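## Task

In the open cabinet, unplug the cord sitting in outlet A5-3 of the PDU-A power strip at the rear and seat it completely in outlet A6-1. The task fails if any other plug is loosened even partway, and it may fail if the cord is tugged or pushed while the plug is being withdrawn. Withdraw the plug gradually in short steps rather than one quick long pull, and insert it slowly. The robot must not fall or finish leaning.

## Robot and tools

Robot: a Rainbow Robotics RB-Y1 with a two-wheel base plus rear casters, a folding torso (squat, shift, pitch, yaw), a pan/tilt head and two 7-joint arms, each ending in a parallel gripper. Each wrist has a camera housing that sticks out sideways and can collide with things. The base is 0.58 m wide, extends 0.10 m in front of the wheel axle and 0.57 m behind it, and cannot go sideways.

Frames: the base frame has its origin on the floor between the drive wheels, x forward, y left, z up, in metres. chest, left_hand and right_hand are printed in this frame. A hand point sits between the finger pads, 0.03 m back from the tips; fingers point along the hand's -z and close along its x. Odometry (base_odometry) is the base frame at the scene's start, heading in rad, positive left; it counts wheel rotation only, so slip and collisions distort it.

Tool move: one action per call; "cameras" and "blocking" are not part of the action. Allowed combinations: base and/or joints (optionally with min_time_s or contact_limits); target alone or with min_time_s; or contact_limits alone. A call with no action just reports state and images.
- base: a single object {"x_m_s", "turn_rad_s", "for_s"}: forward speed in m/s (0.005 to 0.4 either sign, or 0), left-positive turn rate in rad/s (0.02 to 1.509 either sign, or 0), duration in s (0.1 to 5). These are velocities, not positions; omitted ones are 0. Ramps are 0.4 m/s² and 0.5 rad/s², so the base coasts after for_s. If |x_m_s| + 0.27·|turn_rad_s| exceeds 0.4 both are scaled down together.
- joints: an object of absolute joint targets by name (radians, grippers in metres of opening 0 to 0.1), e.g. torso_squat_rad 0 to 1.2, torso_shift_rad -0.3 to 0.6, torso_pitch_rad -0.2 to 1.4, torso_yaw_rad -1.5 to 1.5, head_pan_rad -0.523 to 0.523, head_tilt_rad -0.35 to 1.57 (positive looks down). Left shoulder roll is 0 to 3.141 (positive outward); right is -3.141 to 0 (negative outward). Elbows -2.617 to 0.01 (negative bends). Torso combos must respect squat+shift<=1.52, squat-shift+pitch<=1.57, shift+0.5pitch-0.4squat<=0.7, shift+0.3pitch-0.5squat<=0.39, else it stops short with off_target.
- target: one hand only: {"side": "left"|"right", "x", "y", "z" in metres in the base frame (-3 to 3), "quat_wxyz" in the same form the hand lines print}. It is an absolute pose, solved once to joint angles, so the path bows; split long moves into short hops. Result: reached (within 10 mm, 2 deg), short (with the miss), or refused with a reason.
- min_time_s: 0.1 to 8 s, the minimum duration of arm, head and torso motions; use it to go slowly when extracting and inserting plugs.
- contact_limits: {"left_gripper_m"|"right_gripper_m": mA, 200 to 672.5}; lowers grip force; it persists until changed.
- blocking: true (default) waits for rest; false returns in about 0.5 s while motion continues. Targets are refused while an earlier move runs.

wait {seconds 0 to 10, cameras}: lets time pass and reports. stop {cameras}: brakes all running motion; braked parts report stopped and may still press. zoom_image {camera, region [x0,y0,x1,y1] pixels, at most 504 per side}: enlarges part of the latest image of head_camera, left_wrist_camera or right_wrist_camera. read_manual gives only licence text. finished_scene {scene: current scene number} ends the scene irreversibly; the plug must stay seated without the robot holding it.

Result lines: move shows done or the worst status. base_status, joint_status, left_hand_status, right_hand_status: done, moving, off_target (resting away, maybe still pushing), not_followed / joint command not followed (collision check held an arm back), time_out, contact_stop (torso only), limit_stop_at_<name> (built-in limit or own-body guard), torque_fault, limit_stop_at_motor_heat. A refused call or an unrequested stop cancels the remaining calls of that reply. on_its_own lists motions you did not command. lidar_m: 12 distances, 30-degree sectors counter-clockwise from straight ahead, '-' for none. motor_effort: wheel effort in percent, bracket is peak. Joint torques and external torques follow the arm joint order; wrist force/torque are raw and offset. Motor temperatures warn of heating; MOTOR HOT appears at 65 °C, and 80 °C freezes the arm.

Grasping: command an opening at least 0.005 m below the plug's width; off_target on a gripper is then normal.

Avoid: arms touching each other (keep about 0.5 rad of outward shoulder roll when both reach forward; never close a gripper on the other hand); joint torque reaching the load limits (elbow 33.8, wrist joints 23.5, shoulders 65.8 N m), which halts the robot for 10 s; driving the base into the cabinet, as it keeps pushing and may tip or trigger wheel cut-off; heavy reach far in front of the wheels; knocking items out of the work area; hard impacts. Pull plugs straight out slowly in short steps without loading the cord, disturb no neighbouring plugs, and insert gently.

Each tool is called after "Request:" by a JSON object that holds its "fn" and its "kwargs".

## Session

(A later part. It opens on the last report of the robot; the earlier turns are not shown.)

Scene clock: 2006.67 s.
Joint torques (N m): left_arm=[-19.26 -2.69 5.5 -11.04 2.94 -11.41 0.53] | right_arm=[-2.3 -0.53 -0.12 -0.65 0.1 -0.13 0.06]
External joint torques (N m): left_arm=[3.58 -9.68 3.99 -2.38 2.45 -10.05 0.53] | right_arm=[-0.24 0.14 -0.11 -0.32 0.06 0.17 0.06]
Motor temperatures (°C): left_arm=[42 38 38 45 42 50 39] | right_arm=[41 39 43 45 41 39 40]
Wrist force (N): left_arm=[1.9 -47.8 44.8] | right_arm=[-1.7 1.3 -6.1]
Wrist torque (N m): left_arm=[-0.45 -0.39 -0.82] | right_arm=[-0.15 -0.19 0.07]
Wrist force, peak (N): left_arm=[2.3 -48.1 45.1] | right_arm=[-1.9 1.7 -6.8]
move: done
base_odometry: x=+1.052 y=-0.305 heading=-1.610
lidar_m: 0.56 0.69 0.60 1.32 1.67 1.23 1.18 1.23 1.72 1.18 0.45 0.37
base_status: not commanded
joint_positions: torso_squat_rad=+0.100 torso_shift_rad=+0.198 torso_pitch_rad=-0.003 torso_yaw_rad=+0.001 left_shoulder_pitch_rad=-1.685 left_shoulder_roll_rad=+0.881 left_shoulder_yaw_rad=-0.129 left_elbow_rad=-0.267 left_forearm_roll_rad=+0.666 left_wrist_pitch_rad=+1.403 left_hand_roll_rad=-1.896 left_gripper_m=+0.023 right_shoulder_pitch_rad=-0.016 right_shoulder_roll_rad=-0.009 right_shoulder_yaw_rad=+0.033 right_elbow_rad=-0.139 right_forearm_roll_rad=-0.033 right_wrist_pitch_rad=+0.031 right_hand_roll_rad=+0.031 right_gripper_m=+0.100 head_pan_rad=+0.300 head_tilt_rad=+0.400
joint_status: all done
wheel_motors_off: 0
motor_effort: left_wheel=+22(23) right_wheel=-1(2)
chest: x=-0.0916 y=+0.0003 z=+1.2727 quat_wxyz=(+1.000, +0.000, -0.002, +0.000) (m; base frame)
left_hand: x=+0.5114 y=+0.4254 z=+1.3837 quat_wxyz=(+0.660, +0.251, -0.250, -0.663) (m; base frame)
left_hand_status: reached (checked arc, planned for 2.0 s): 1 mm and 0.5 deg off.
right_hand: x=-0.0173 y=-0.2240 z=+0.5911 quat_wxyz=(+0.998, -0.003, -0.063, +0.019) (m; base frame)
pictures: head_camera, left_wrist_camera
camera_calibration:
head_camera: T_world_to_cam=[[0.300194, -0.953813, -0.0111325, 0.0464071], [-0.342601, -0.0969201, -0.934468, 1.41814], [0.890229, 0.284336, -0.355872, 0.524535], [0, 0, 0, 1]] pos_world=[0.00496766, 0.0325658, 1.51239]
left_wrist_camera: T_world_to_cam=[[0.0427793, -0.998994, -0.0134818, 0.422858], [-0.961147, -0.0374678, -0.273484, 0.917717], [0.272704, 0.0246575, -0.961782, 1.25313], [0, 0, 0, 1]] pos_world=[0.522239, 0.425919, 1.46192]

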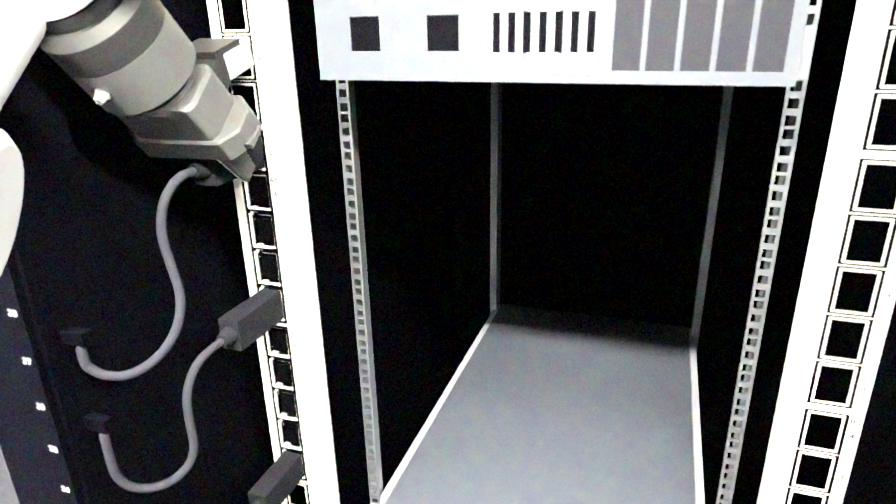

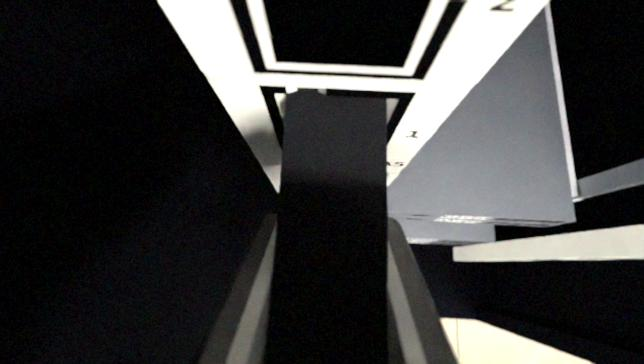

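Request:
{"fn": "move", "kwargs": {"target": {"side":"left","x":0.5075,"y":0.425,"z":1.383,"quat_wxyz":[0.6597,0.2466,-0.2495,-0.6646]}, "min_time_s": 2, "cameras": []}}

Request:
{"fn": "move", "kwargs": {"joints": {"left_gripper_m":0.034}, "cameras": ["head_camera","left_wrist_camera"]}}

Request:
{"fn": "zoom_image", "kwargs": {"camera": "head_camera", "region": [190, 155, 270, 205]}}

Request:
{"fn": "move", "kwargs": {"joints": {"left_gripper_m":0.055}, "cameras": []}}

Request:
{"fn": "move", "kwargs": {"target": {"side":"left","x":0.475,"y":0.425,"z":1.385,"quat_wxyz":[0.6597,0.2466,-0.2495,-0.6646]}, "min_time_s": 3, "cameras": ["left_wrist_camera"]}}

Request:
{"fn": "move", "kwargs": {"target": {"side":"left","x":0.42,"y":0.425,"z":1.39,"quat_wxyz":[0.6597,0.2466,-0.2495,-0.6646]}, "min_time_s": 4, "cameras": ["head_camera","left_wrist_camera"]}}

Request:
{"fn": "zoom_image", "kwargs": {"camera": "head_camera", "region": [140, 60, 340, 220]}}

Scene clock: 2018.80 s.
Joint torques (N m): left_arm=[-19.1 2.31 7.68 -7.71 5.87 -1.04 0.27] | right_arm=[-2.04 -0.17 -0.26 -0.68 0.12 -0.13 -0.01]
External joint torques (N m): left_arm=[3.65 -4.7 6.12 0.89 5.37 0.3 0.26] | right_arm=[-0.02 0.49 -0.25 -0.37 0.08 0.17 -0.01]
Motor temperatures (°C): left_arm=[42 38 38 46 42 51 39] | right_arm=[41 39 43 45 41 39 40]
Wrist force (N): left_arm=[-21.9 -12.4 17.9] | right_arm=[-1.7 1.3 -6.7]
Wrist torque (N m): left_arm=[0.50 0.77 -0.04] | right_arm=[-0.10 -0.18 0.07]
Wrist force, peak (N): left_arm=[2.4 -48.2 45.3] | right_arm=[-2.0 1.4 -6.7]
move: done
base_odometry: x=+1.052 y=-0.305 heading=-1.610
lidar_m: 0.56 0.69 0.61 1.31 1.66 1.24 1.18 1.24 1.72 1.17 0.45 0.38
base_status: not commanded
joint_positions: torso_squat_rad=+0.100 torso_shift_rad=+0.199 torso_pitch_rad=-0.002 torso_yaw_rad=+0.000 left_shoulder_pitch_rad=-1.681 left_shoulder_roll_rad=+0.887 left_shoulder_yaw_rad=-0.128 left_elbow_rad=-0.281 left_forearm_roll_rad=+0.669 left_wrist_pitch_rad=+1.427 left_hand_roll_rad=-1.896 left_gripper_m=+0.023 right_shoulder_pitch_rad=-0.016 right_shoulder_roll_rad=-0.009 right_shoulder_yaw_rad=+0.033 right_elbow_rad=-0.139 right_forearm_roll_rad=-0.033 right_wrist_pitch_rad=+0.031 right_hand_roll_rad=+0.031 right_gripper_m=+0.100 head_pan_rad=+0.300 head_tilt_rad=+0.400
joint_status: all done
wheel_motors_off: 0
motor_effort: left_wheel=+14(22) right_wheel=+1(1)
chest: x=-0.0909 y=+0.0001 z=+1.2727 quat_wxyz=(+1.000, +0.000, -0.001, +0.000) (m; base frame)
left_hand: x=+0.5086 y=+0.4254 z=+1.3835 quat_wxyz=(+0.660, +0.245, -0.247, -0.666) (m; base frame)
left_hand_status: reached (checked arc, planned for 2.0 s): 1 mm and 0.3 deg off.
right_hand: x=-0.0174 y=-0.2240 z=+0.5909 quat_wxyz=(+0.998, -0.003, -0.062, +0.019) (m; base frame)
pictures: none
No camera images: "cameras" was empty.

Scene clock: 2019.37 s.
Joint torques (N m): left_arm=[-21.5 6.25 3.55 -8.02 0.81 -1.2 0.18] | right_arm=[-2.33 -0.42 -0.13 -0.59 0.16 -0.05 0.02]
External joint torques (N m): left_arm=[1.27 -0.79 2 0.59 0.31 0.13 0.17] | right_arm=[-0.36 0.26 -0.12 -0.29 0.12 0.24 0.01]
Motor temperatures (°C): left_arm=[42 38 38 46 42 51 39] | right_arm=[41 39 43 45 41 39 40]
Wrist force (N): left_arm=[-2.5 -2.4 -3.6] | right_arm=[-1.5 1.7 -5.2]
Wrist torque (N m): left_arm=[-0.14 -0.20 0.09] | right_arm=[-0.19 -0.19 0.06]
Wrist force, peak (N): left_arm=[-22.1 -12.6 18.0] | right_arm=[-2.4 2.0 -6.5]
move: done
base_odometry: x=+1.052 y=-0.305 heading=-1.610
lidar_m: 0.56 0.69 0.60 1.32 1.67 1.24 1.18 1.24 1.71 1.17 0.46 0.37
base_status: not commanded
joint_positions: torso_squat_rad=+0.100 torso_shift_rad=+0.200 torso_pitch_rad=+0.000 torso_yaw_rad=+0.000 left_shoulder_pitch_rad=-1.680 left_shoulder_roll_rad=+0.886 left_shoulder_yaw_rad=-0.127 left_elbow_rad=-0.281 left_forearm_roll_rad=+0.671 left_wrist_pitch_rad=+1.427 left_hand_roll_rad=-1.896 left_gripper_m=+0.034 right_shoulder_pitch_rad=-0.016 right_shoulder_roll_rad=-0.009 right_shoulder_yaw_rad=+0.033 right_elbow_rad=-0.139 right_forearm_roll_rad=-0.033 right_wrist_pitch_rad=+0.031 right_hand_roll_rad=+0.031 right_gripper_m=+0.100 head_pan_rad=+0.300 head_tilt_rad=+0.400
joint_status: all done
wheel_motors_off: 0
motor_effort: left_wheel=-3(14) right_wheel=+2(3)
chest: x=-0.0898 y=+0.0003 z=+1.2726 quat_wxyz=(+1.000, +0.000, +0.000, +0.000) (m; base frame)
left_hand: x=+0.5103 y=+0.4245 z=+1.3819 quat_wxyz=(+0.660, +0.244, -0.248, -0.666) (m; base frame)
right_hand: x=-0.0175 y=-0.2241 z=+0.5907 quat_wxyz=(+0.998, -0.003, -0.062, +0.019) (m; base frame)
pictures: head_camera, left_wrist_camera
camera_calibration:
head_camera: T_world_to_cam=[[0.29939, -0.954056, -0.0119621, 0.04673], [-0.345118, -0.0965952, -0.933575, 1.41726], [0.889528, 0.283631, -0.358181, 0.525742], [0, 0, 0, 1]] pos_world=[0.0074706, 0.0323672, 1.51199]
left_wrist_camera: T_world_to_cam=[[0.0358302, -0.999312, -0.00955635, 0.420165], [-0.96521, -0.0321259, -0.259496, 0.89665], [0.25901, 0.0185217, -0.965697, 1.2667], [0, 0, 0, 1]] pos_world=[0.522313, 0.425221, 1.45994]

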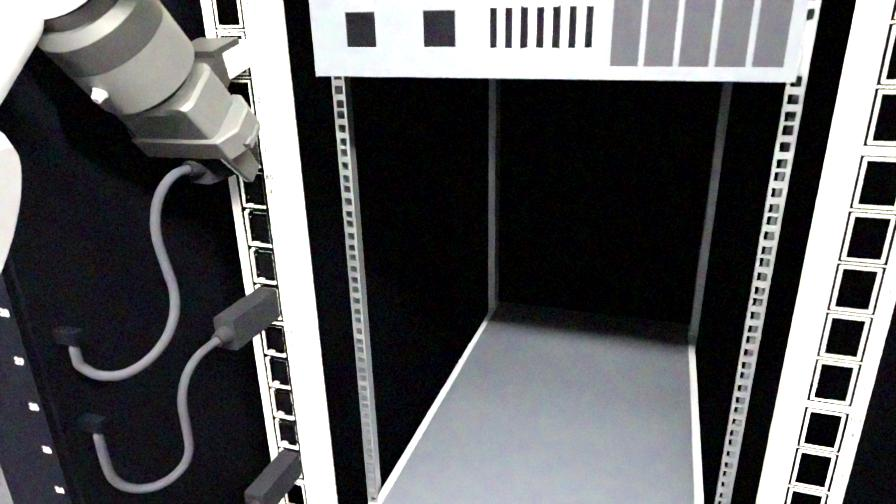

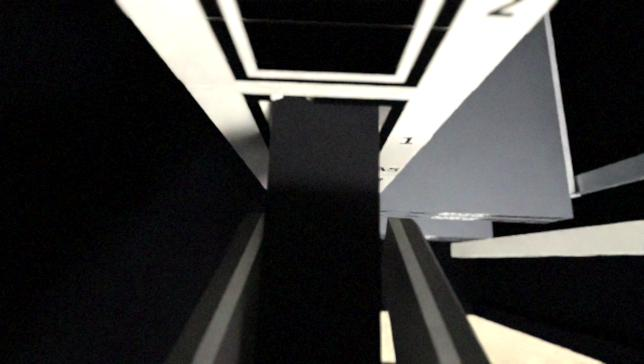

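Scaled by 6.300 from the camera's 896x504 image, which has a finer 1280x720 frame.

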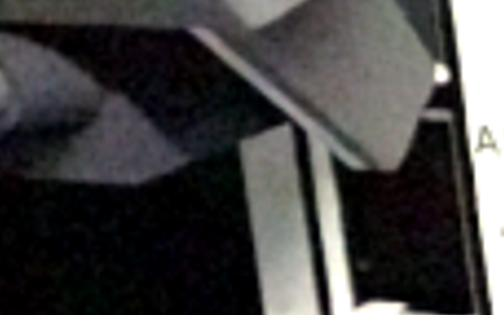

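Scene clock: 2020.07 s.
Joint torques (N m): left_arm=[-21.45 6.42 3.69 -8.21 0.72 -1.2 0.08] | right_arm=[-2.29 -0.37 -0.11 -0.62 0.03 -0.16 0.02]
External joint torques (N m): left_arm=[1.33 -0.63 2.12 0.4 0.22 0.14 0.07] | right_arm=[-0.33 0.3 -0.09 -0.32 0 0.13 0.01]
Motor temperatures (°C): left_arm=[42 38 38 46 42 50 39] | right_arm=[41 39 43 45 41 39 40]
Wrist force (N): left_arm=[-2.3 -2.4 -3.5] | right_arm=[-1.2 1.5 -6.3]
Wrist torque (N m): left_arm=[-0.15 -0.18 0.11] | right_arm=[-0.12 -0.15 0.08]
Wrist force, peak (N): left_arm=[-2.8 -2.5 -3.8] | right_arm=[-1.8 1.3 -6.6]
move: done
base_odometry: x=+1.052 y=-0.305 heading=-1.610
lidar_m: 0.56 0.70 0.59 1.31 1.67 1.24 1.18 1.24 1.70 1.19 0.46 0.38
base_status: not commanded
joint_positions: torso_squat_rad=+0.100 torso_shift_rad=+0.200 torso_pitch_rad=+0.000 torso_yaw_rad=+0.000 left_shoulder_pitch_rad=-1.680 left_shoulder_roll_rad=+0.886 left_shoulder_yaw_rad=-0.127 left_elbow_rad=-0.281 left_forearm_roll_rad=+0.671 left_wrist_pitch_rad=+1.427 left_hand_roll_rad=-1.896 left_gripper_m=+0.055 right_shoulder_pitch_rad=-0.016 right_shoulder_roll_rad=-0.009 right_shoulder_yaw_rad=+0.033 right_elbow_rad=-0.139 right_forearm_roll_rad=-0.033 right_wrist_pitch_rad=+0.031 right_hand_roll_rad=+0.031 right_gripper_m=+0.100 head_pan_rad=+0.300 head_tilt_rad=+0.400
joint_status: all done
wheel_motors_off: 0
motor_effort: left_wheel=-3(3) right_wheel=+1(2)
chest: x=-0.0898 y=+0.0003 z=+1.2726 quat_wxyz=(+1.000, +0.000, +0.000, +0.000) (m; base frame)
left_hand: x=+0.5103 y=+0.4245 z=+1.3819 quat_wxyz=(+0.660, +0.244, -0.248, -0.666) (m; base frame)
right_hand: x=-0.0175 y=-0.2241 z=+0.5907 quat_wxyz=(+0.998, -0.003, -0.062, +0.019) (m; base frame)
pictures: none
No camera images: "cameras" was empty.

Scene clock: 2023.40 s.
Joint torques (N m): left_arm=[-20.55 10.1 5.52 -8.27 0.5 -1.23 0.07] | right_arm=[-2.06 -0.43 -0.29 -0.58 0.06 -0.06 -0.03]
External joint torques (N m): left_arm=[0.75 -0.12 1.63 -1.56 0.27 0.17 0.06] | right_arm=[-0.11 0.25 -0.28 -0.29 0.02 0.23 -0.04]
Motor temperatures (°C): left_arm=[42 38 38 45 42 50 39] | right_arm=[41 39 43 45 41 39 40]
Wrist force (N): left_arm=[-2.2 -2.3 -3.5] | right_arm=[-1.8 1.3 -6.0]
Wrist torque (N m): left_arm=[-0.14 -0.18 0.09] | right_arm=[-0.10 -0.15 0.09]
Wrist force, peak (N): left_arm=[-4.6 7.0 1.3] | right_arm=[-1.1 1.5 -6.9]
move: done
base_odometry: x=+1.052 y=-0.305 heading=-1.610
lidar_m: 0.56 0.69 0.60 1.31 1.67 1.24 1.18 1.23 1.71 1.18 0.45 0.37
base_status: not commanded
joint_positions: torso_squat_rad=+0.100 torso_shift_rad=+0.200 torso_pitch_rad=+0.000 torso_yaw_rad=+0.000 left_shoulder_pitch_rad=-1.355 left_shoulder_roll_rad=+0.967 left_shoulder_yaw_rad=-0.014 left_elbow_rad=-0.889 left_forearm_roll_rad=+0.758 left_wrist_pitch_rad=+1.686 left_hand_roll_rad=-1.691 left_gripper_m=+0.055 right_shoulder_pitch_rad=-0.016 right_shoulder_roll_rad=-0.009 right_shoulder_yaw_rad=+0.033 right_elbow_rad=-0.139 right_forearm_roll_rad=-0.033 right_wrist_pitch_rad=+0.031 right_hand_roll_rad=+0.031 right_gripper_m=+0.100 head_pan_rad=+0.300 head_tilt_rad=+0.400
joint_status: all done
wheel_motors_off: 0
motor_effort: left_wheel=-5(11) right_wheel=+4(8)
chest: x=-0.0895 y=+0.0003 z=+1.2725 quat_wxyz=(+1.000, +0.000, +0.000, +0.000) (m; base frame)
left_hand: x=+0.4750 y=+0.4246 z=+1.3848 quat_wxyz=(+0.660, +0.243, -0.248, -0.666) (m; base frame)
left_hand_status: reached (checked arc, planned for 3.0 s): 0 mm and 0.4 deg off.
right_hand: x=-0.0176 y=-0.2241 z=+0.5907 quat_wxyz=(+0.998, -0.003, -0.061, +0.019) (m; base frame)
pictures: left_wrist_camera
camera_calibration:
left_wrist_camera: T_world_to_cam=[[0.0352839, -0.999341, -0.00853671, 0.420444], [-0.965071, -0.0318526, -0.260044, 0.863983], [0.259601, 0.0174139, -0.965559, 1.27871], [0, 0, 0, 1]] pos_world=[0.487014, 0.42542, 1.46294]

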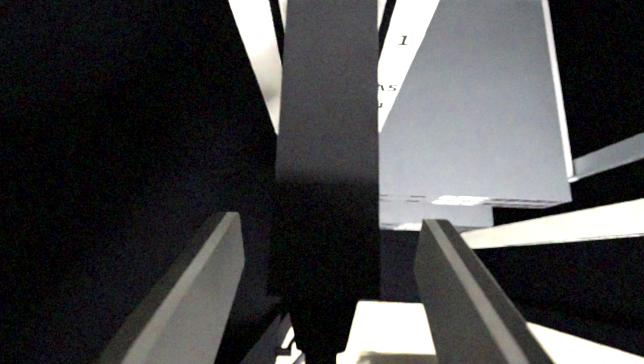

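Scene clock: 2027.73 s.
Joint torques (N m): left_arm=[-17.44 11.49 6.67 -6.43 0.36 -1.28 0.04] | right_arm=[-2.14 -0.36 -0.12 -0.62 0.13 -0.08 -0.01]
External joint torques (N m): left_arm=[1.35 -0.23 1.83 -1.46 0.33 0.14 0.03] | right_arm=[-0.19 0.32 -0.11 -0.33 0.1 0.21 -0.02]
Motor temperatures (°C): left_arm=[42 38 38 45 42 49 39] | right_arm=[41 39 43 45 41 39 40]
Wrist force (N): left_arm=[-2.4 -2.5 -3.2] | right_arm=[-1.9 1.2 -5.6]
Wrist torque (N m): left_arm=[-0.13 -0.19 0.08] | right_arm=[-0.11 -0.20 0.10]
Wrist force, peak (N): left_arm=[-2.7 -2.7 -3.6] | right_arm=[-2.5 2.4 -6.5]
move: done
base_odometry: x=+1.052 y=-0.305 heading=-1.610
lidar_m: 0.56 0.68 0.61 1.32 1.66 1.23 1.19 1.23 1.72 1.18 0.45 0.38
base_status: not commanded
joint_positions: torso_squat_rad=+0.100 torso_shift_rad=+0.200 torso_pitch_rad=+0.000 torso_yaw_rad=+0.000 left_shoulder_pitch_rad=-1.145 left_shoulder_roll_rad=+1.039 left_shoulder_yaw_rad=+0.119 left_elbow_rad=-1.277 left_forearm_roll_rad=+0.853 left_wrist_pitch_rad=+1.866 left_hand_roll_rad=-1.554 left_gripper_m=+0.055 right_shoulder_pitch_rad=-0.016 right_shoulder_roll_rad=-0.009 right_shoulder_yaw_rad=+0.033 right_elbow_rad=-0.139 right_forearm_roll_rad=-0.033 right_wrist_pitch_rad=+0.031 right_hand_roll_rad=+0.031 right_gripper_m=+0.100 head_pan_rad=+0.300 head_tilt_rad=+0.400
joint_status: all done
wheel_motors_off: 0
motor_effort: left_wheel=-4(8) right_wheel=+2(4)
chest: x=-0.0895 y=+0.0004 z=+1.2725 quat_wxyz=(+1.000, +0.000, +0.000, +0.000) (m; base frame)
left_hand: x=+0.4199 y=+0.4249 z=+1.3902 quat_wxyz=(+0.660, +0.246, -0.249, -0.665) (m; base frame)
left_hand_status: reached (checked arc, planned for 4.0 s): 0 mm and 0.1 deg off.
right_hand: x=-0.0176 y=-0.2241 z=+0.5907 quat_wxyz=(+0.998, -0.003, -0.061, +0.019) (m; base frame)
pictures: head_camera, left_wrist_camera
camera_calibration:
head_camera: T_world_to_cam=[[0.299236, -0.954104, -0.0119944, 0.0468519], [-0.345722, -0.0966955, -0.933342, 1.41698], [0.889345, 0.283436, -0.358789, 0.52622], [0, 0, 0, 1]] pos_world=[0.00787141, 0.0325678, 1.51189]
left_wrist_camera: T_world_to_cam=[[0.0377539, -0.999239, -0.00979815, 0.423395], [-0.963516, -0.0338007, -0.265509, 0.819951], [0.264975, 0.0194647, -0.964059, 1.29305], [0, 0, 0, 1]] pos_world=[0.431424, 0.425619, 1.46843]

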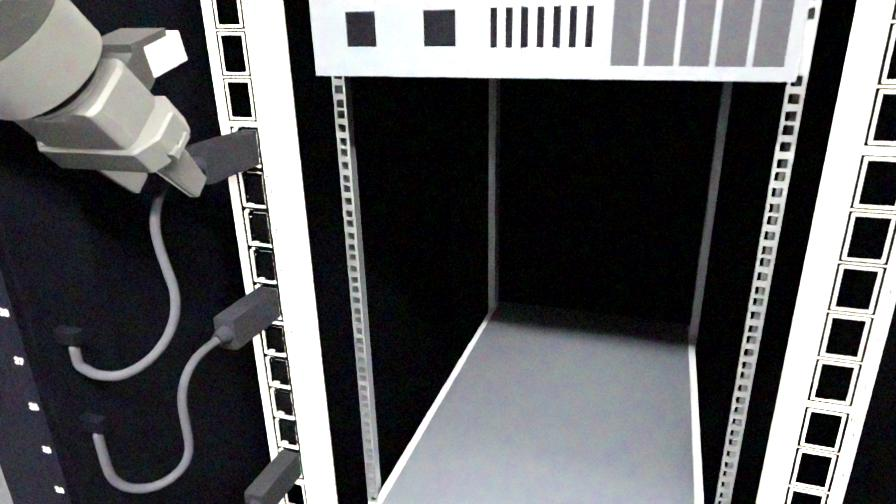

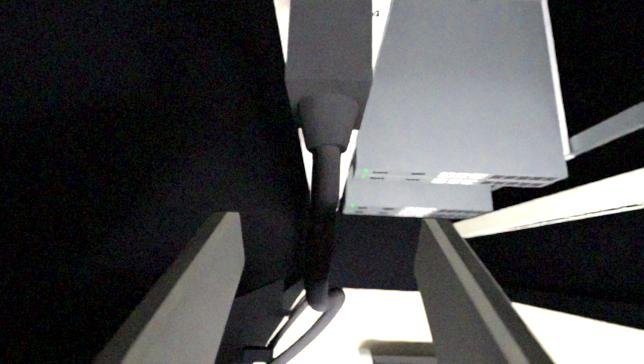

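Scaled by 2.520 from the camera's 896x504 image, which has a finer 1280x720 frame.

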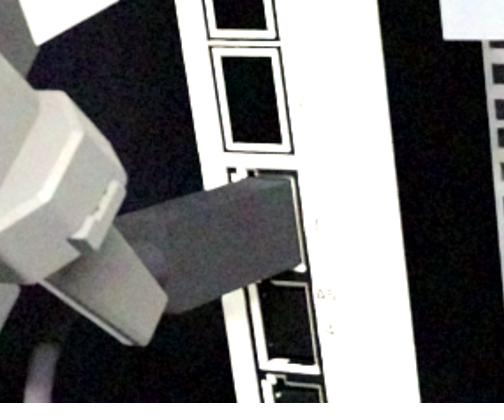

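Request:
{"fn": "move", "kwargs": {"target": {"side":"left","x":0.40,"y":0.425,"z":1.44,"quat_wxyz":[0.6597,0.2466,-0.2495,-0.6646]}, "min_time_s": 3, "cameras": ["head_camera","left_wrist_camera"]}}

Request:
{"fn": "zoom_image", "kwargs": {"camera": "head_camera", "region": [160, 90, 300, 200]}}

Request:
{"fn": "zoom_image", "kwargs": {"camera": "head_camera", "region": [190, 260, 330, 370]}}

Scene clock: 2035.87 s.
Joint torques (N m): left_arm=[-20.95 9.95 2.85 -3.61 0.31 -1.25 0.11] | right_arm=[-2 -0.27 -0.12 -0.69 0.11 -0.21 0.09]
External joint torques (N m): left_arm=[-3.01 0.07 -1.84 0.69 0.3 0.17 0.1] | right_arm=[-0.05 0.41 -0.11 -0.4 0.08 0.08 0.08]
Motor temperatures (°C): left_arm=[42 38 38 45 42 48 39] | right_arm=[41 39 43 45 41 39 40]
Wrist force (N): left_arm=[-2.6 -2.4 -3.5] | right_arm=[-1.8 2.0 -5.9]
Wrist torque (N m): left_arm=[-0.17 -0.21 0.09] | right_arm=[-0.18 -0.19 0.03]
Wrist force, peak (N): left_arm=[-2.6 -2.4 -4.0] | right_arm=[-2.4 2.3 -6.8]
move: done
base_odometry: x=+1.052 y=-0.305 heading=-1.610
lidar_m: 0.56 0.68 0.61 1.31 1.68 1.23 1.18 1.23 1.71 1.17 0.45 0.37
base_status: not commanded
joint_positions: torso_squat_rad=+0.100 torso_shift_rad=+0.200 torso_pitch_rad=+0.000 torso_yaw_rad=+0.000 left_shoulder_pitch_rad=-1.300 left_shoulder_roll_rad=+1.128 left_shoulder_yaw_rad=+0.022 left_elbow_rad=-1.204 left_forearm_roll_rad=+0.931 left_wrist_pitch_rad=+1.919 left_hand_roll_rad=-1.537 left_gripper_m=+0.055 right_shoulder_pitch_rad=-0.016 right_shoulder_roll_rad=-0.009 right_shoulder_yaw_rad=+0.033 right_elbow_rad=-0.139 right_forearm_roll_rad=-0.033 right_wrist_pitch_rad=+0.031 right_hand_roll_rad=+0.031 right_gripper_m=+0.100 head_pan_rad=+0.300 head_tilt_rad=+0.400
joint_status: all done
wheel_motors_off: 0
motor_effort: left_wheel=-4(4) right_wheel=+2(3)
chest: x=-0.0895 y=+0.0004 z=+1.2725 quat_wxyz=(+1.000, +0.000, +0.000, +0.000) (m; base frame)
left_hand: x=+0.3999 y=+0.4253 z=+1.4399 quat_wxyz=(+0.660, +0.247, -0.250, -0.664) (m; base frame)
left_hand_status: reached (checked arc, planned for 3.0 s): 0 mm and 0.2 deg off.
right_hand: x=-0.0176 y=-0.2241 z=+0.5907 quat_wxyz=(+0.998, -0.003, -0.061, +0.019) (m; base frame)
pictures: head_camera, left_wrist_camera
camera_calibration:
head_camera: T_world_to_cam=[[0.299236, -0.954104, -0.0119944, 0.0468519], [-0.345722, -0.0966955, -0.933342, 1.41698], [0.889345, 0.283436, -0.358789, 0.52622], [0, 0, 0, 1]] pos_world=[0.00787141, 0.0325678, 1.51189]
left_wrist_camera: T_world_to_cam=[[0.0394123, -0.999177, -0.00956042, 0.424076], [-0.962492, -0.0353915, -0.268993, 0.819156], [0.268434, 0.0198035, -0.963095, 1.3433], [0, 0, 0, 1]] pos_world=[0.411131, 0.426116, 1.51812]

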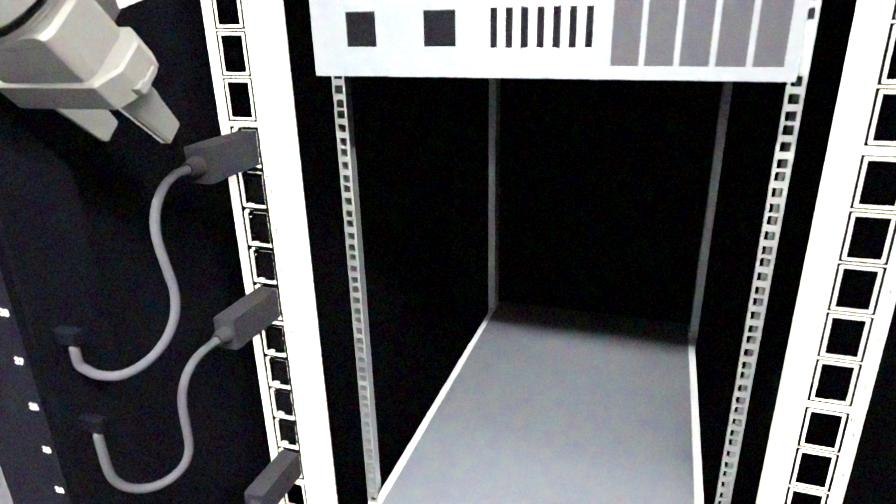

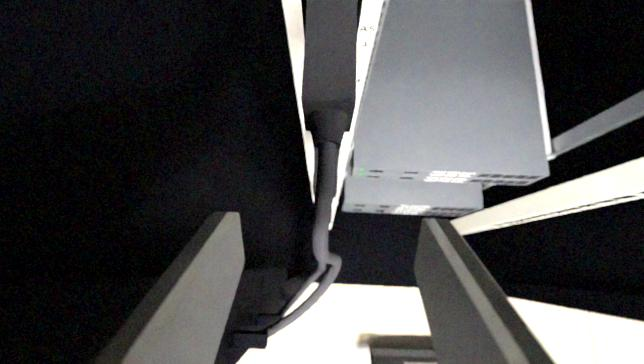

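Scaled by 3.600 from the camera's 896x504 image, which has a finer 1280x720 frame.

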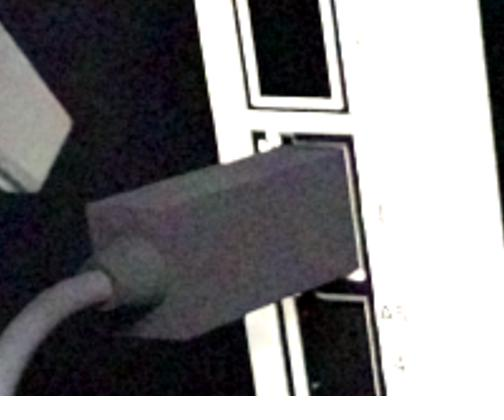

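Scaled by 3.600 from the camera's 896x504 image, which has a finer 1280x720 frame.

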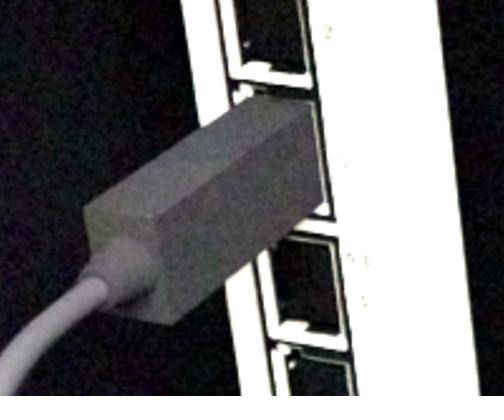

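Request:
{"fn": "zoom_image", "kwargs": {"camera": "head_camera", "region": [180, 120, 270, 190]}}

Request:
{"fn": "zoom_image", "kwargs": {"camera": "head_camera", "region": [205, 284, 295, 354]}}

Request:
{"fn": "zoom_image", "kwargs": {"camera": "left_wrist_camera", "region": [280, 0, 400, 120]}}

Scaled by 5.600 from the camera's 896x504 image, which has a finer 1280x720 frame.

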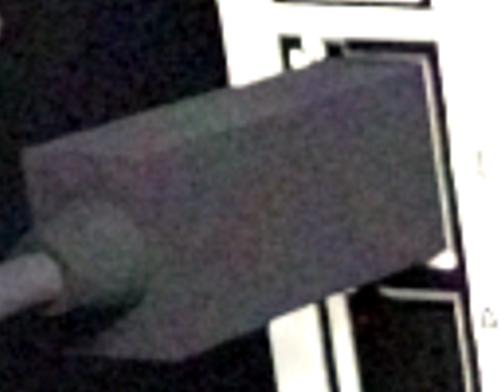

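Scaled by 5.600 from the camera's 896x504 image, which has a finer 1280x720 frame.

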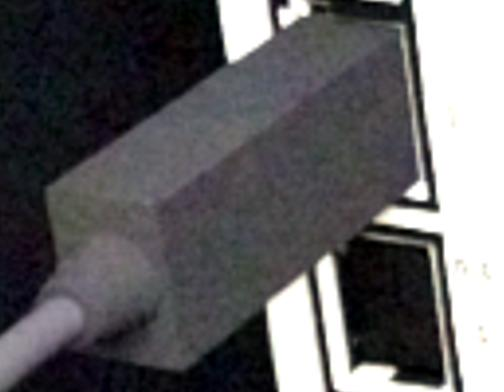

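Scaled by 4.200 from the camera's 644x364 image, which has a finer 1265x715 frame.

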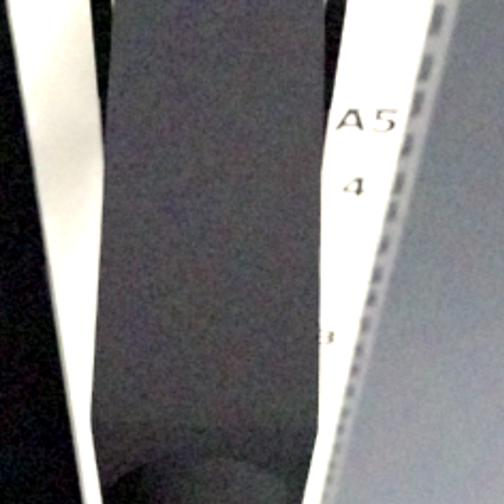

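Request:
{"fn": "move", "kwargs": {"target": {"side":"left","x":0.463,"y":0.425,"z":1.440,"quat_wxyz":[0.653,0.271,-0.271,-0.653]}, "min_time_s": 3, "cameras": ["left_wrist_camera"]}}

Request:
{"fn": "zoom_image", "kwargs": {"camera": "left_wrist_camera", "region": [250, 0, 400, 140]}}

Scene clock: 2083.40 s.
Joint torques (N m): left_arm=[-23.23 7.35 2.31 -5.43 0.07 -1.64 -0.27] | right_arm=[-2.05 -0.4 -0.16 -0.73 0.14 -0.12 0]
External joint torques (N m): left_arm=[-2.91 -1.57 -1.73 0.57 -0.09 -0.13 -0.28] | right_arm=[-0.1 0.28 -0.15 -0.44 0.1 0.17 -0.01]
Motor temperatures (°C): left_arm=[42 38 38 44 41 45 39] | right_arm=[41 39 43 45 41 39 40]
Wrist force (N): left_arm=[-2.4 -3.1 -3.2] | right_arm=[-1.4 1.6 -6.1]
Wrist torque (N m): left_arm=[-0.08 -0.20 0.07] | right_arm=[-0.10 -0.10 0.10]
Wrist force, peak (N): left_arm=[-2.7 -2.5 -3.9] | right_arm=[-2.0 1.8 -7.0]
move: done
base_odometry: x=+1.052 y=-0.305 heading=-1.610
lidar_m: 0.56 0.69 0.61 1.31 1.67 1.23 1.19 1.24 1.71 1.17 0.45 0.37
base_status: not commanded
joint_positions: torso_squat_rad=+0.100 torso_shift_rad=+0.200 torso_pitch_rad=+0.000 torso_yaw_rad=+0.000 left_shoulder_pitch_rad=-1.443 left_shoulder_roll_rad=+1.035 left_shoulder_yaw_rad=-0.075 left_elbow_rad=-0.909 left_forearm_roll_rad=+0.819 left_wrist_pitch_rad=+1.695 left_hand_roll_rad=-1.650 left_gripper_m=+0.055 right_shoulder_pitch_rad=-0.016 right_shoulder_roll_rad=-0.009 right_shoulder_yaw_rad=+0.033 right_elbow_rad=-0.139 right_forearm_roll_rad=-0.033 right_wrist_pitch_rad=+0.031 right_hand_roll_rad=+0.031 right_gripper_m=+0.100 head_pan_rad=+0.300 head_tilt_rad=+0.400
joint_status: all done
wheel_motors_off: 0
motor_effort: left_wheel=-4(5) right_wheel=+2(3)
chest: x=-0.0895 y=+0.0004 z=+1.2725 quat_wxyz=(+1.000, +0.000, +0.000, +0.000) (m; base frame)
left_hand: x=+0.4627 y=+0.4251 z=+1.4400 quat_wxyz=(+0.653, +0.272, -0.272, -0.653) (m; base frame)
left_hand_status: reached (checked arc, planned for 3.0 s): 0 mm and 0.1 deg off.
right_hand: x=-0.0176 y=-0.2241 z=+0.5907 quat_wxyz=(+0.998, -0.003, -0.061, +0.019) (m; base frame)
pictures: left_wrist_camera
camera_calibration:
left_wrist_camera: T_world_to_cam=[[0.0479685, -0.998814, -0.00839342, 0.415478], [-0.941159, -0.042382, -0.335297, 0.968163], [0.334544, 0.0239832, -0.942075, 1.26382], [0, 0, 0, 1]] pos_world=[0.468463, 0.425708, 1.51872]

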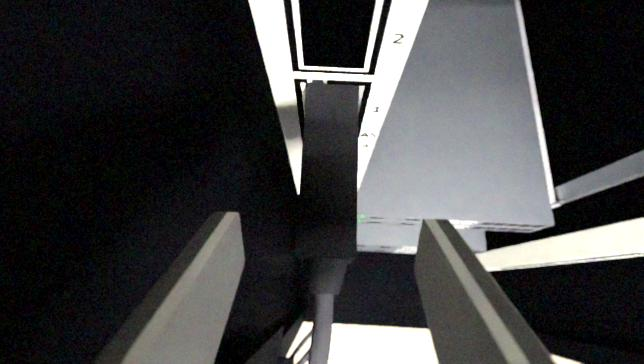

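Scaled by 3.360 from the camera's 644x364 image, which has a finer 1265x715 frame.

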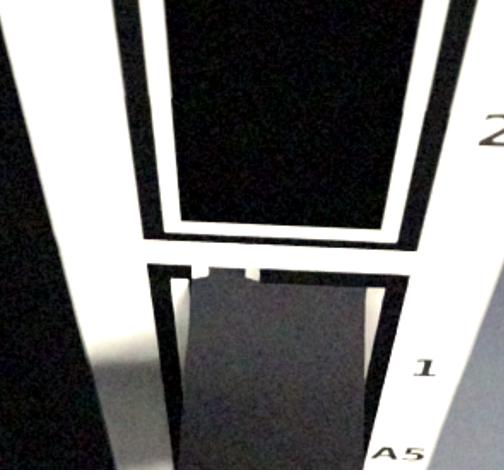

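Request:
{"fn": "zoom_image", "kwargs": {"camera": "left_wrist_camera", "region": [280, 210, 380, 310]}}

Scaled by 5.040 from the camera's 644x364 image, which has a finer 1265x715 frame.

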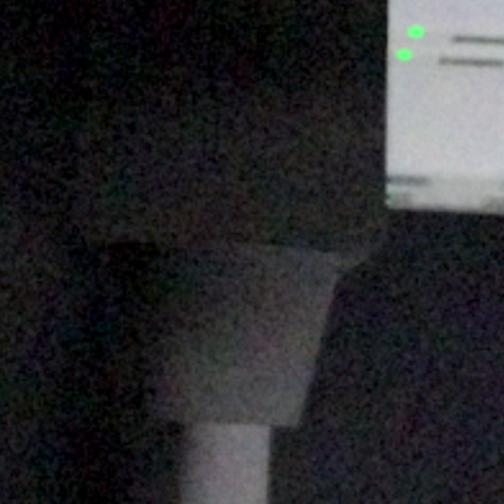

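Request:
{"fn": "move", "kwargs": {"target": {"side":"left","x":0.475,"y":0.425,"z":1.400,"quat_wxyz":[0.6597,0.2466,-0.2495,-0.6646]}, "min_time_s": 3, "cameras": []}}

Request:
{"fn": "move", "kwargs": {"target": {"side":"left","x":0.500,"y":0.4250,"z":1.382,"quat_wxyz":[0.6597,0.2466,-0.2495,-0.6646]}, "min_time_s": 3, "cameras": ["head_camera","left_wrist_camera"]}}

Request:
{"fn": "zoom_image", "kwargs": {"camera": "left_wrist_camera", "region": [150, 40, 510, 360]}}

Scene clock: 2104.20 s.
Joint torques (N m): left_arm=[-20.33 7.42 2 -5.99 0.03 -1.56 -0.29] | right_arm=[-1.94 -0.58 -0.36 -0.74 0.12 -0.07 0.05]
External joint torques (N m): left_arm=[0.84 -2.07 -2.05 0.48 -0.19 -0.14 -0.3] | right_arm=[0.01 0.1 -0.35 -0.45 0.08 0.22 0.04]
Motor temperatures (°C): left_arm=[42 38 38 44 41 44 39] | right_arm=[41 39 43 45 41 39 40]
Wrist force (N): left_arm=[-2.5 -2.3 -3.7] | right_arm=[-1.4 2.4 -5.7]
Wrist torque (N m): left_arm=[-0.16 -0.19 0.10] | right_arm=[-0.25 -0.16 0.04]
Wrist force, peak (N): left_arm=[-2.6 -2.6 -3.9] | right_arm=[-1.9 1.7 -7.4]
move: done
base_odometry: x=+1.052 y=-0.305 heading=-1.610
lidar_m: 0.56 0.68 0.59 1.30 1.66 1.24 1.18 1.24 1.71 1.18 0.46 0.38
base_status: not commanded
joint_positions: torso_squat_rad=+0.100 torso_shift_rad=+0.200 torso_pitch_rad=+0.000 torso_yaw_rad=+0.000 left_shoulder_pitch_rad=-1.419 left_shoulder_roll_rad=+0.999 left_shoulder_yaw_rad=-0.098 left_elbow_rad=-0.835 left_forearm_roll_rad=+0.812 left_wrist_pitch_rad=+1.665 left_hand_roll_rad=-1.684 left_gripper_m=+0.055 right_shoulder_pitch_rad=-0.016 right_shoulder_roll_rad=-0.009 right_shoulder_yaw_rad=+0.033 right_elbow_rad=-0.139 right_forearm_roll_rad=-0.033 right_wrist_pitch_rad=+0.031 right_hand_roll_rad=+0.031 right_gripper_m=+0.100 head_pan_rad=+0.300 head_tilt_rad=+0.400
joint_status: all done
wheel_motors_off: 0
motor_effort: left_wheel=-4(4) right_wheel=+2(3)
chest: x=-0.0895 y=+0.0004 z=+1.2725 quat_wxyz=(+1.000, +0.000, +0.000, +0.000) (m; base frame)
left_hand: x=+0.4748 y=+0.4249 z=+1.4006 quat_wxyz=(+0.660, +0.247, -0.250, -0.664) (m; base frame)
left_hand_status: reached (checked arc, planned for 3.0 s): 1 mm and 0.1 deg off.
right_hand: x=-0.0176 y=-0.2241 z=+0.5907 quat_wxyz=(+0.998, -0.003, -0.061, +0.019) (m; base frame)
pictures: none
No camera images: "cameras" was empty.

Scene clock: 2107.53 s.
Joint torques (N m): left_arm=[-25.45 7.4 1.53 -6.79 0.17 -1.51 -0.24] | right_arm=[-1.87 -0.42 -0.36 -0.58 0.1 -0.19 -0.04]
External joint torques (N m): left_arm=[-3.24 -1.83 -1.92 0.47 -0.13 -0.1 -0.25] | right_arm=[0.08 0.26 -0.35 -0.29 0.06 0.1 -0.05]
Motor temperatures (°C): left_arm=[42 38 38 44 41 44 39] | right_arm=[41 39 43 45 41 39 40]
Wrist force (N): left_arm=[-2.6 -2.3 -3.6] | right_arm=[-1.4 1.4 -6.2]
Wrist torque (N m): left_arm=[-0.17 -0.19 0.09] | right_arm=[-0.16 -0.10 0.08]
Wrist force, peak (N): left_arm=[-3.0 -2.7 -3.5] | right_arm=[-2.5 2.6 -6.1]
move: done
base_odometry: x=+1.052 y=-0.305 heading=-1.610
lidar_m: 0.56 0.69 0.59 1.32 1.67 1.23 1.19 1.24 1.72 1.17 0.46 0.38
base_status: not commanded
joint_positions: torso_squat_rad=+0.100 torso_shift_rad=+0.200 torso_pitch_rad=+0.000 torso_yaw_rad=+0.000 left_shoulder_pitch_rad=-1.471 left_shoulder_roll_rad=+0.948 left_shoulder_yaw_rad=-0.130 left_elbow_rad=-0.665 left_forearm_roll_rad=+0.778 left_wrist_pitch_rad=+1.551 left_hand_roll_rad=-1.747 left_gripper_m=+0.055 right_shoulder_pitch_rad=-0.016 right_shoulder_roll_rad=-0.009 right_shoulder_yaw_rad=+0.033 right_elbow_rad=-0.139 right_forearm_roll_rad=-0.033 right_wrist_pitch_rad=+0.031 right_hand_roll_rad=+0.031 right_gripper_m=+0.100 head_pan_rad=+0.300 head_tilt_rad=+0.400
joint_status: all done
wheel_motors_off: 0
motor_effort: left_wheel=-4(4) right_wheel=+2(3)
chest: x=-0.0896 y=+0.0003 z=+1.2725 quat_wxyz=(+1.000, +0.000, +0.000, +0.000) (m; base frame)
left_hand: x=+0.4993 y=+0.4248 z=+1.3820 quat_wxyz=(+0.659, +0.249, -0.250, -0.664) (m; base frame)
left_hand_status: reached (checked arc, planned for 3.0 s): 1 mm and 0.3 deg off.
right_hand: x=-0.0176 y=-0.2241 z=+0.5907 quat_wxyz=(+0.998, -0.003, -0.061, +0.019) (m; base frame)
pictures: head_camera, left_wrist_camera
camera_calibration:
head_camera: T_world_to_cam=[[0.299227, -0.954106, -0.012027, 0.0468358], [-0.345566, -0.0966105, -0.933408, 1.41704], [0.889408, 0.283457, -0.358615, 0.526073], [0, 0, 0, 1]] pos_world=[0.00777109, 0.0324676, 1.51189]
left_wrist_camera: T_world_to_cam=[[0.0404184, -0.999115, -0.0116832, 0.421475], [-0.961753, -0.0357313, -0.271578, 0.902581], [0.27092, 0.0222131, -0.962345, 1.25753], [0, 0, 0, 1]] pos_world=[0.510335, 0.425419, 1.46022]

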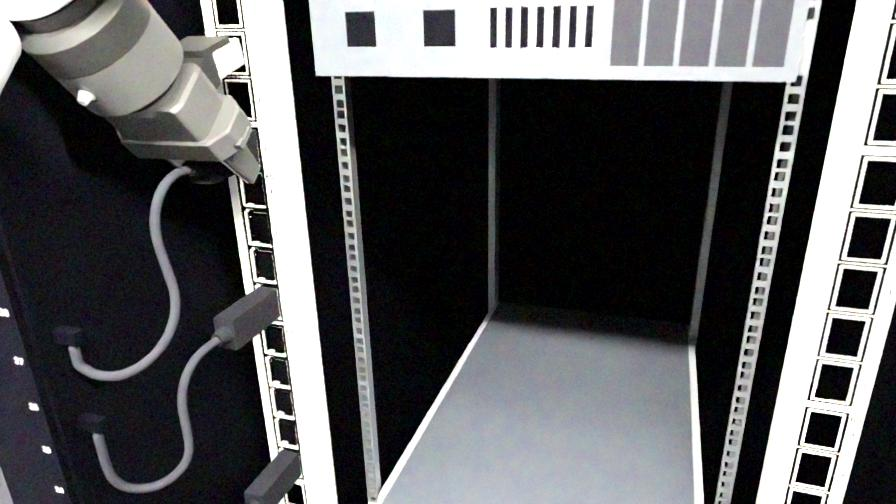

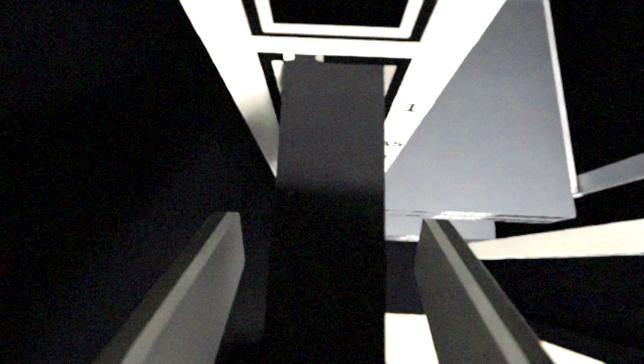

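Scaled by 1.400 from the camera's 644x364 image, which has a finer 1265x715 frame.

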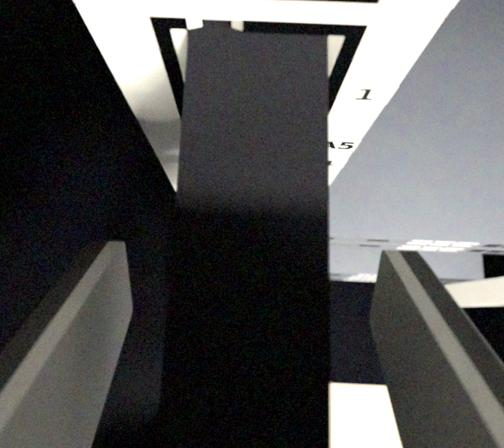

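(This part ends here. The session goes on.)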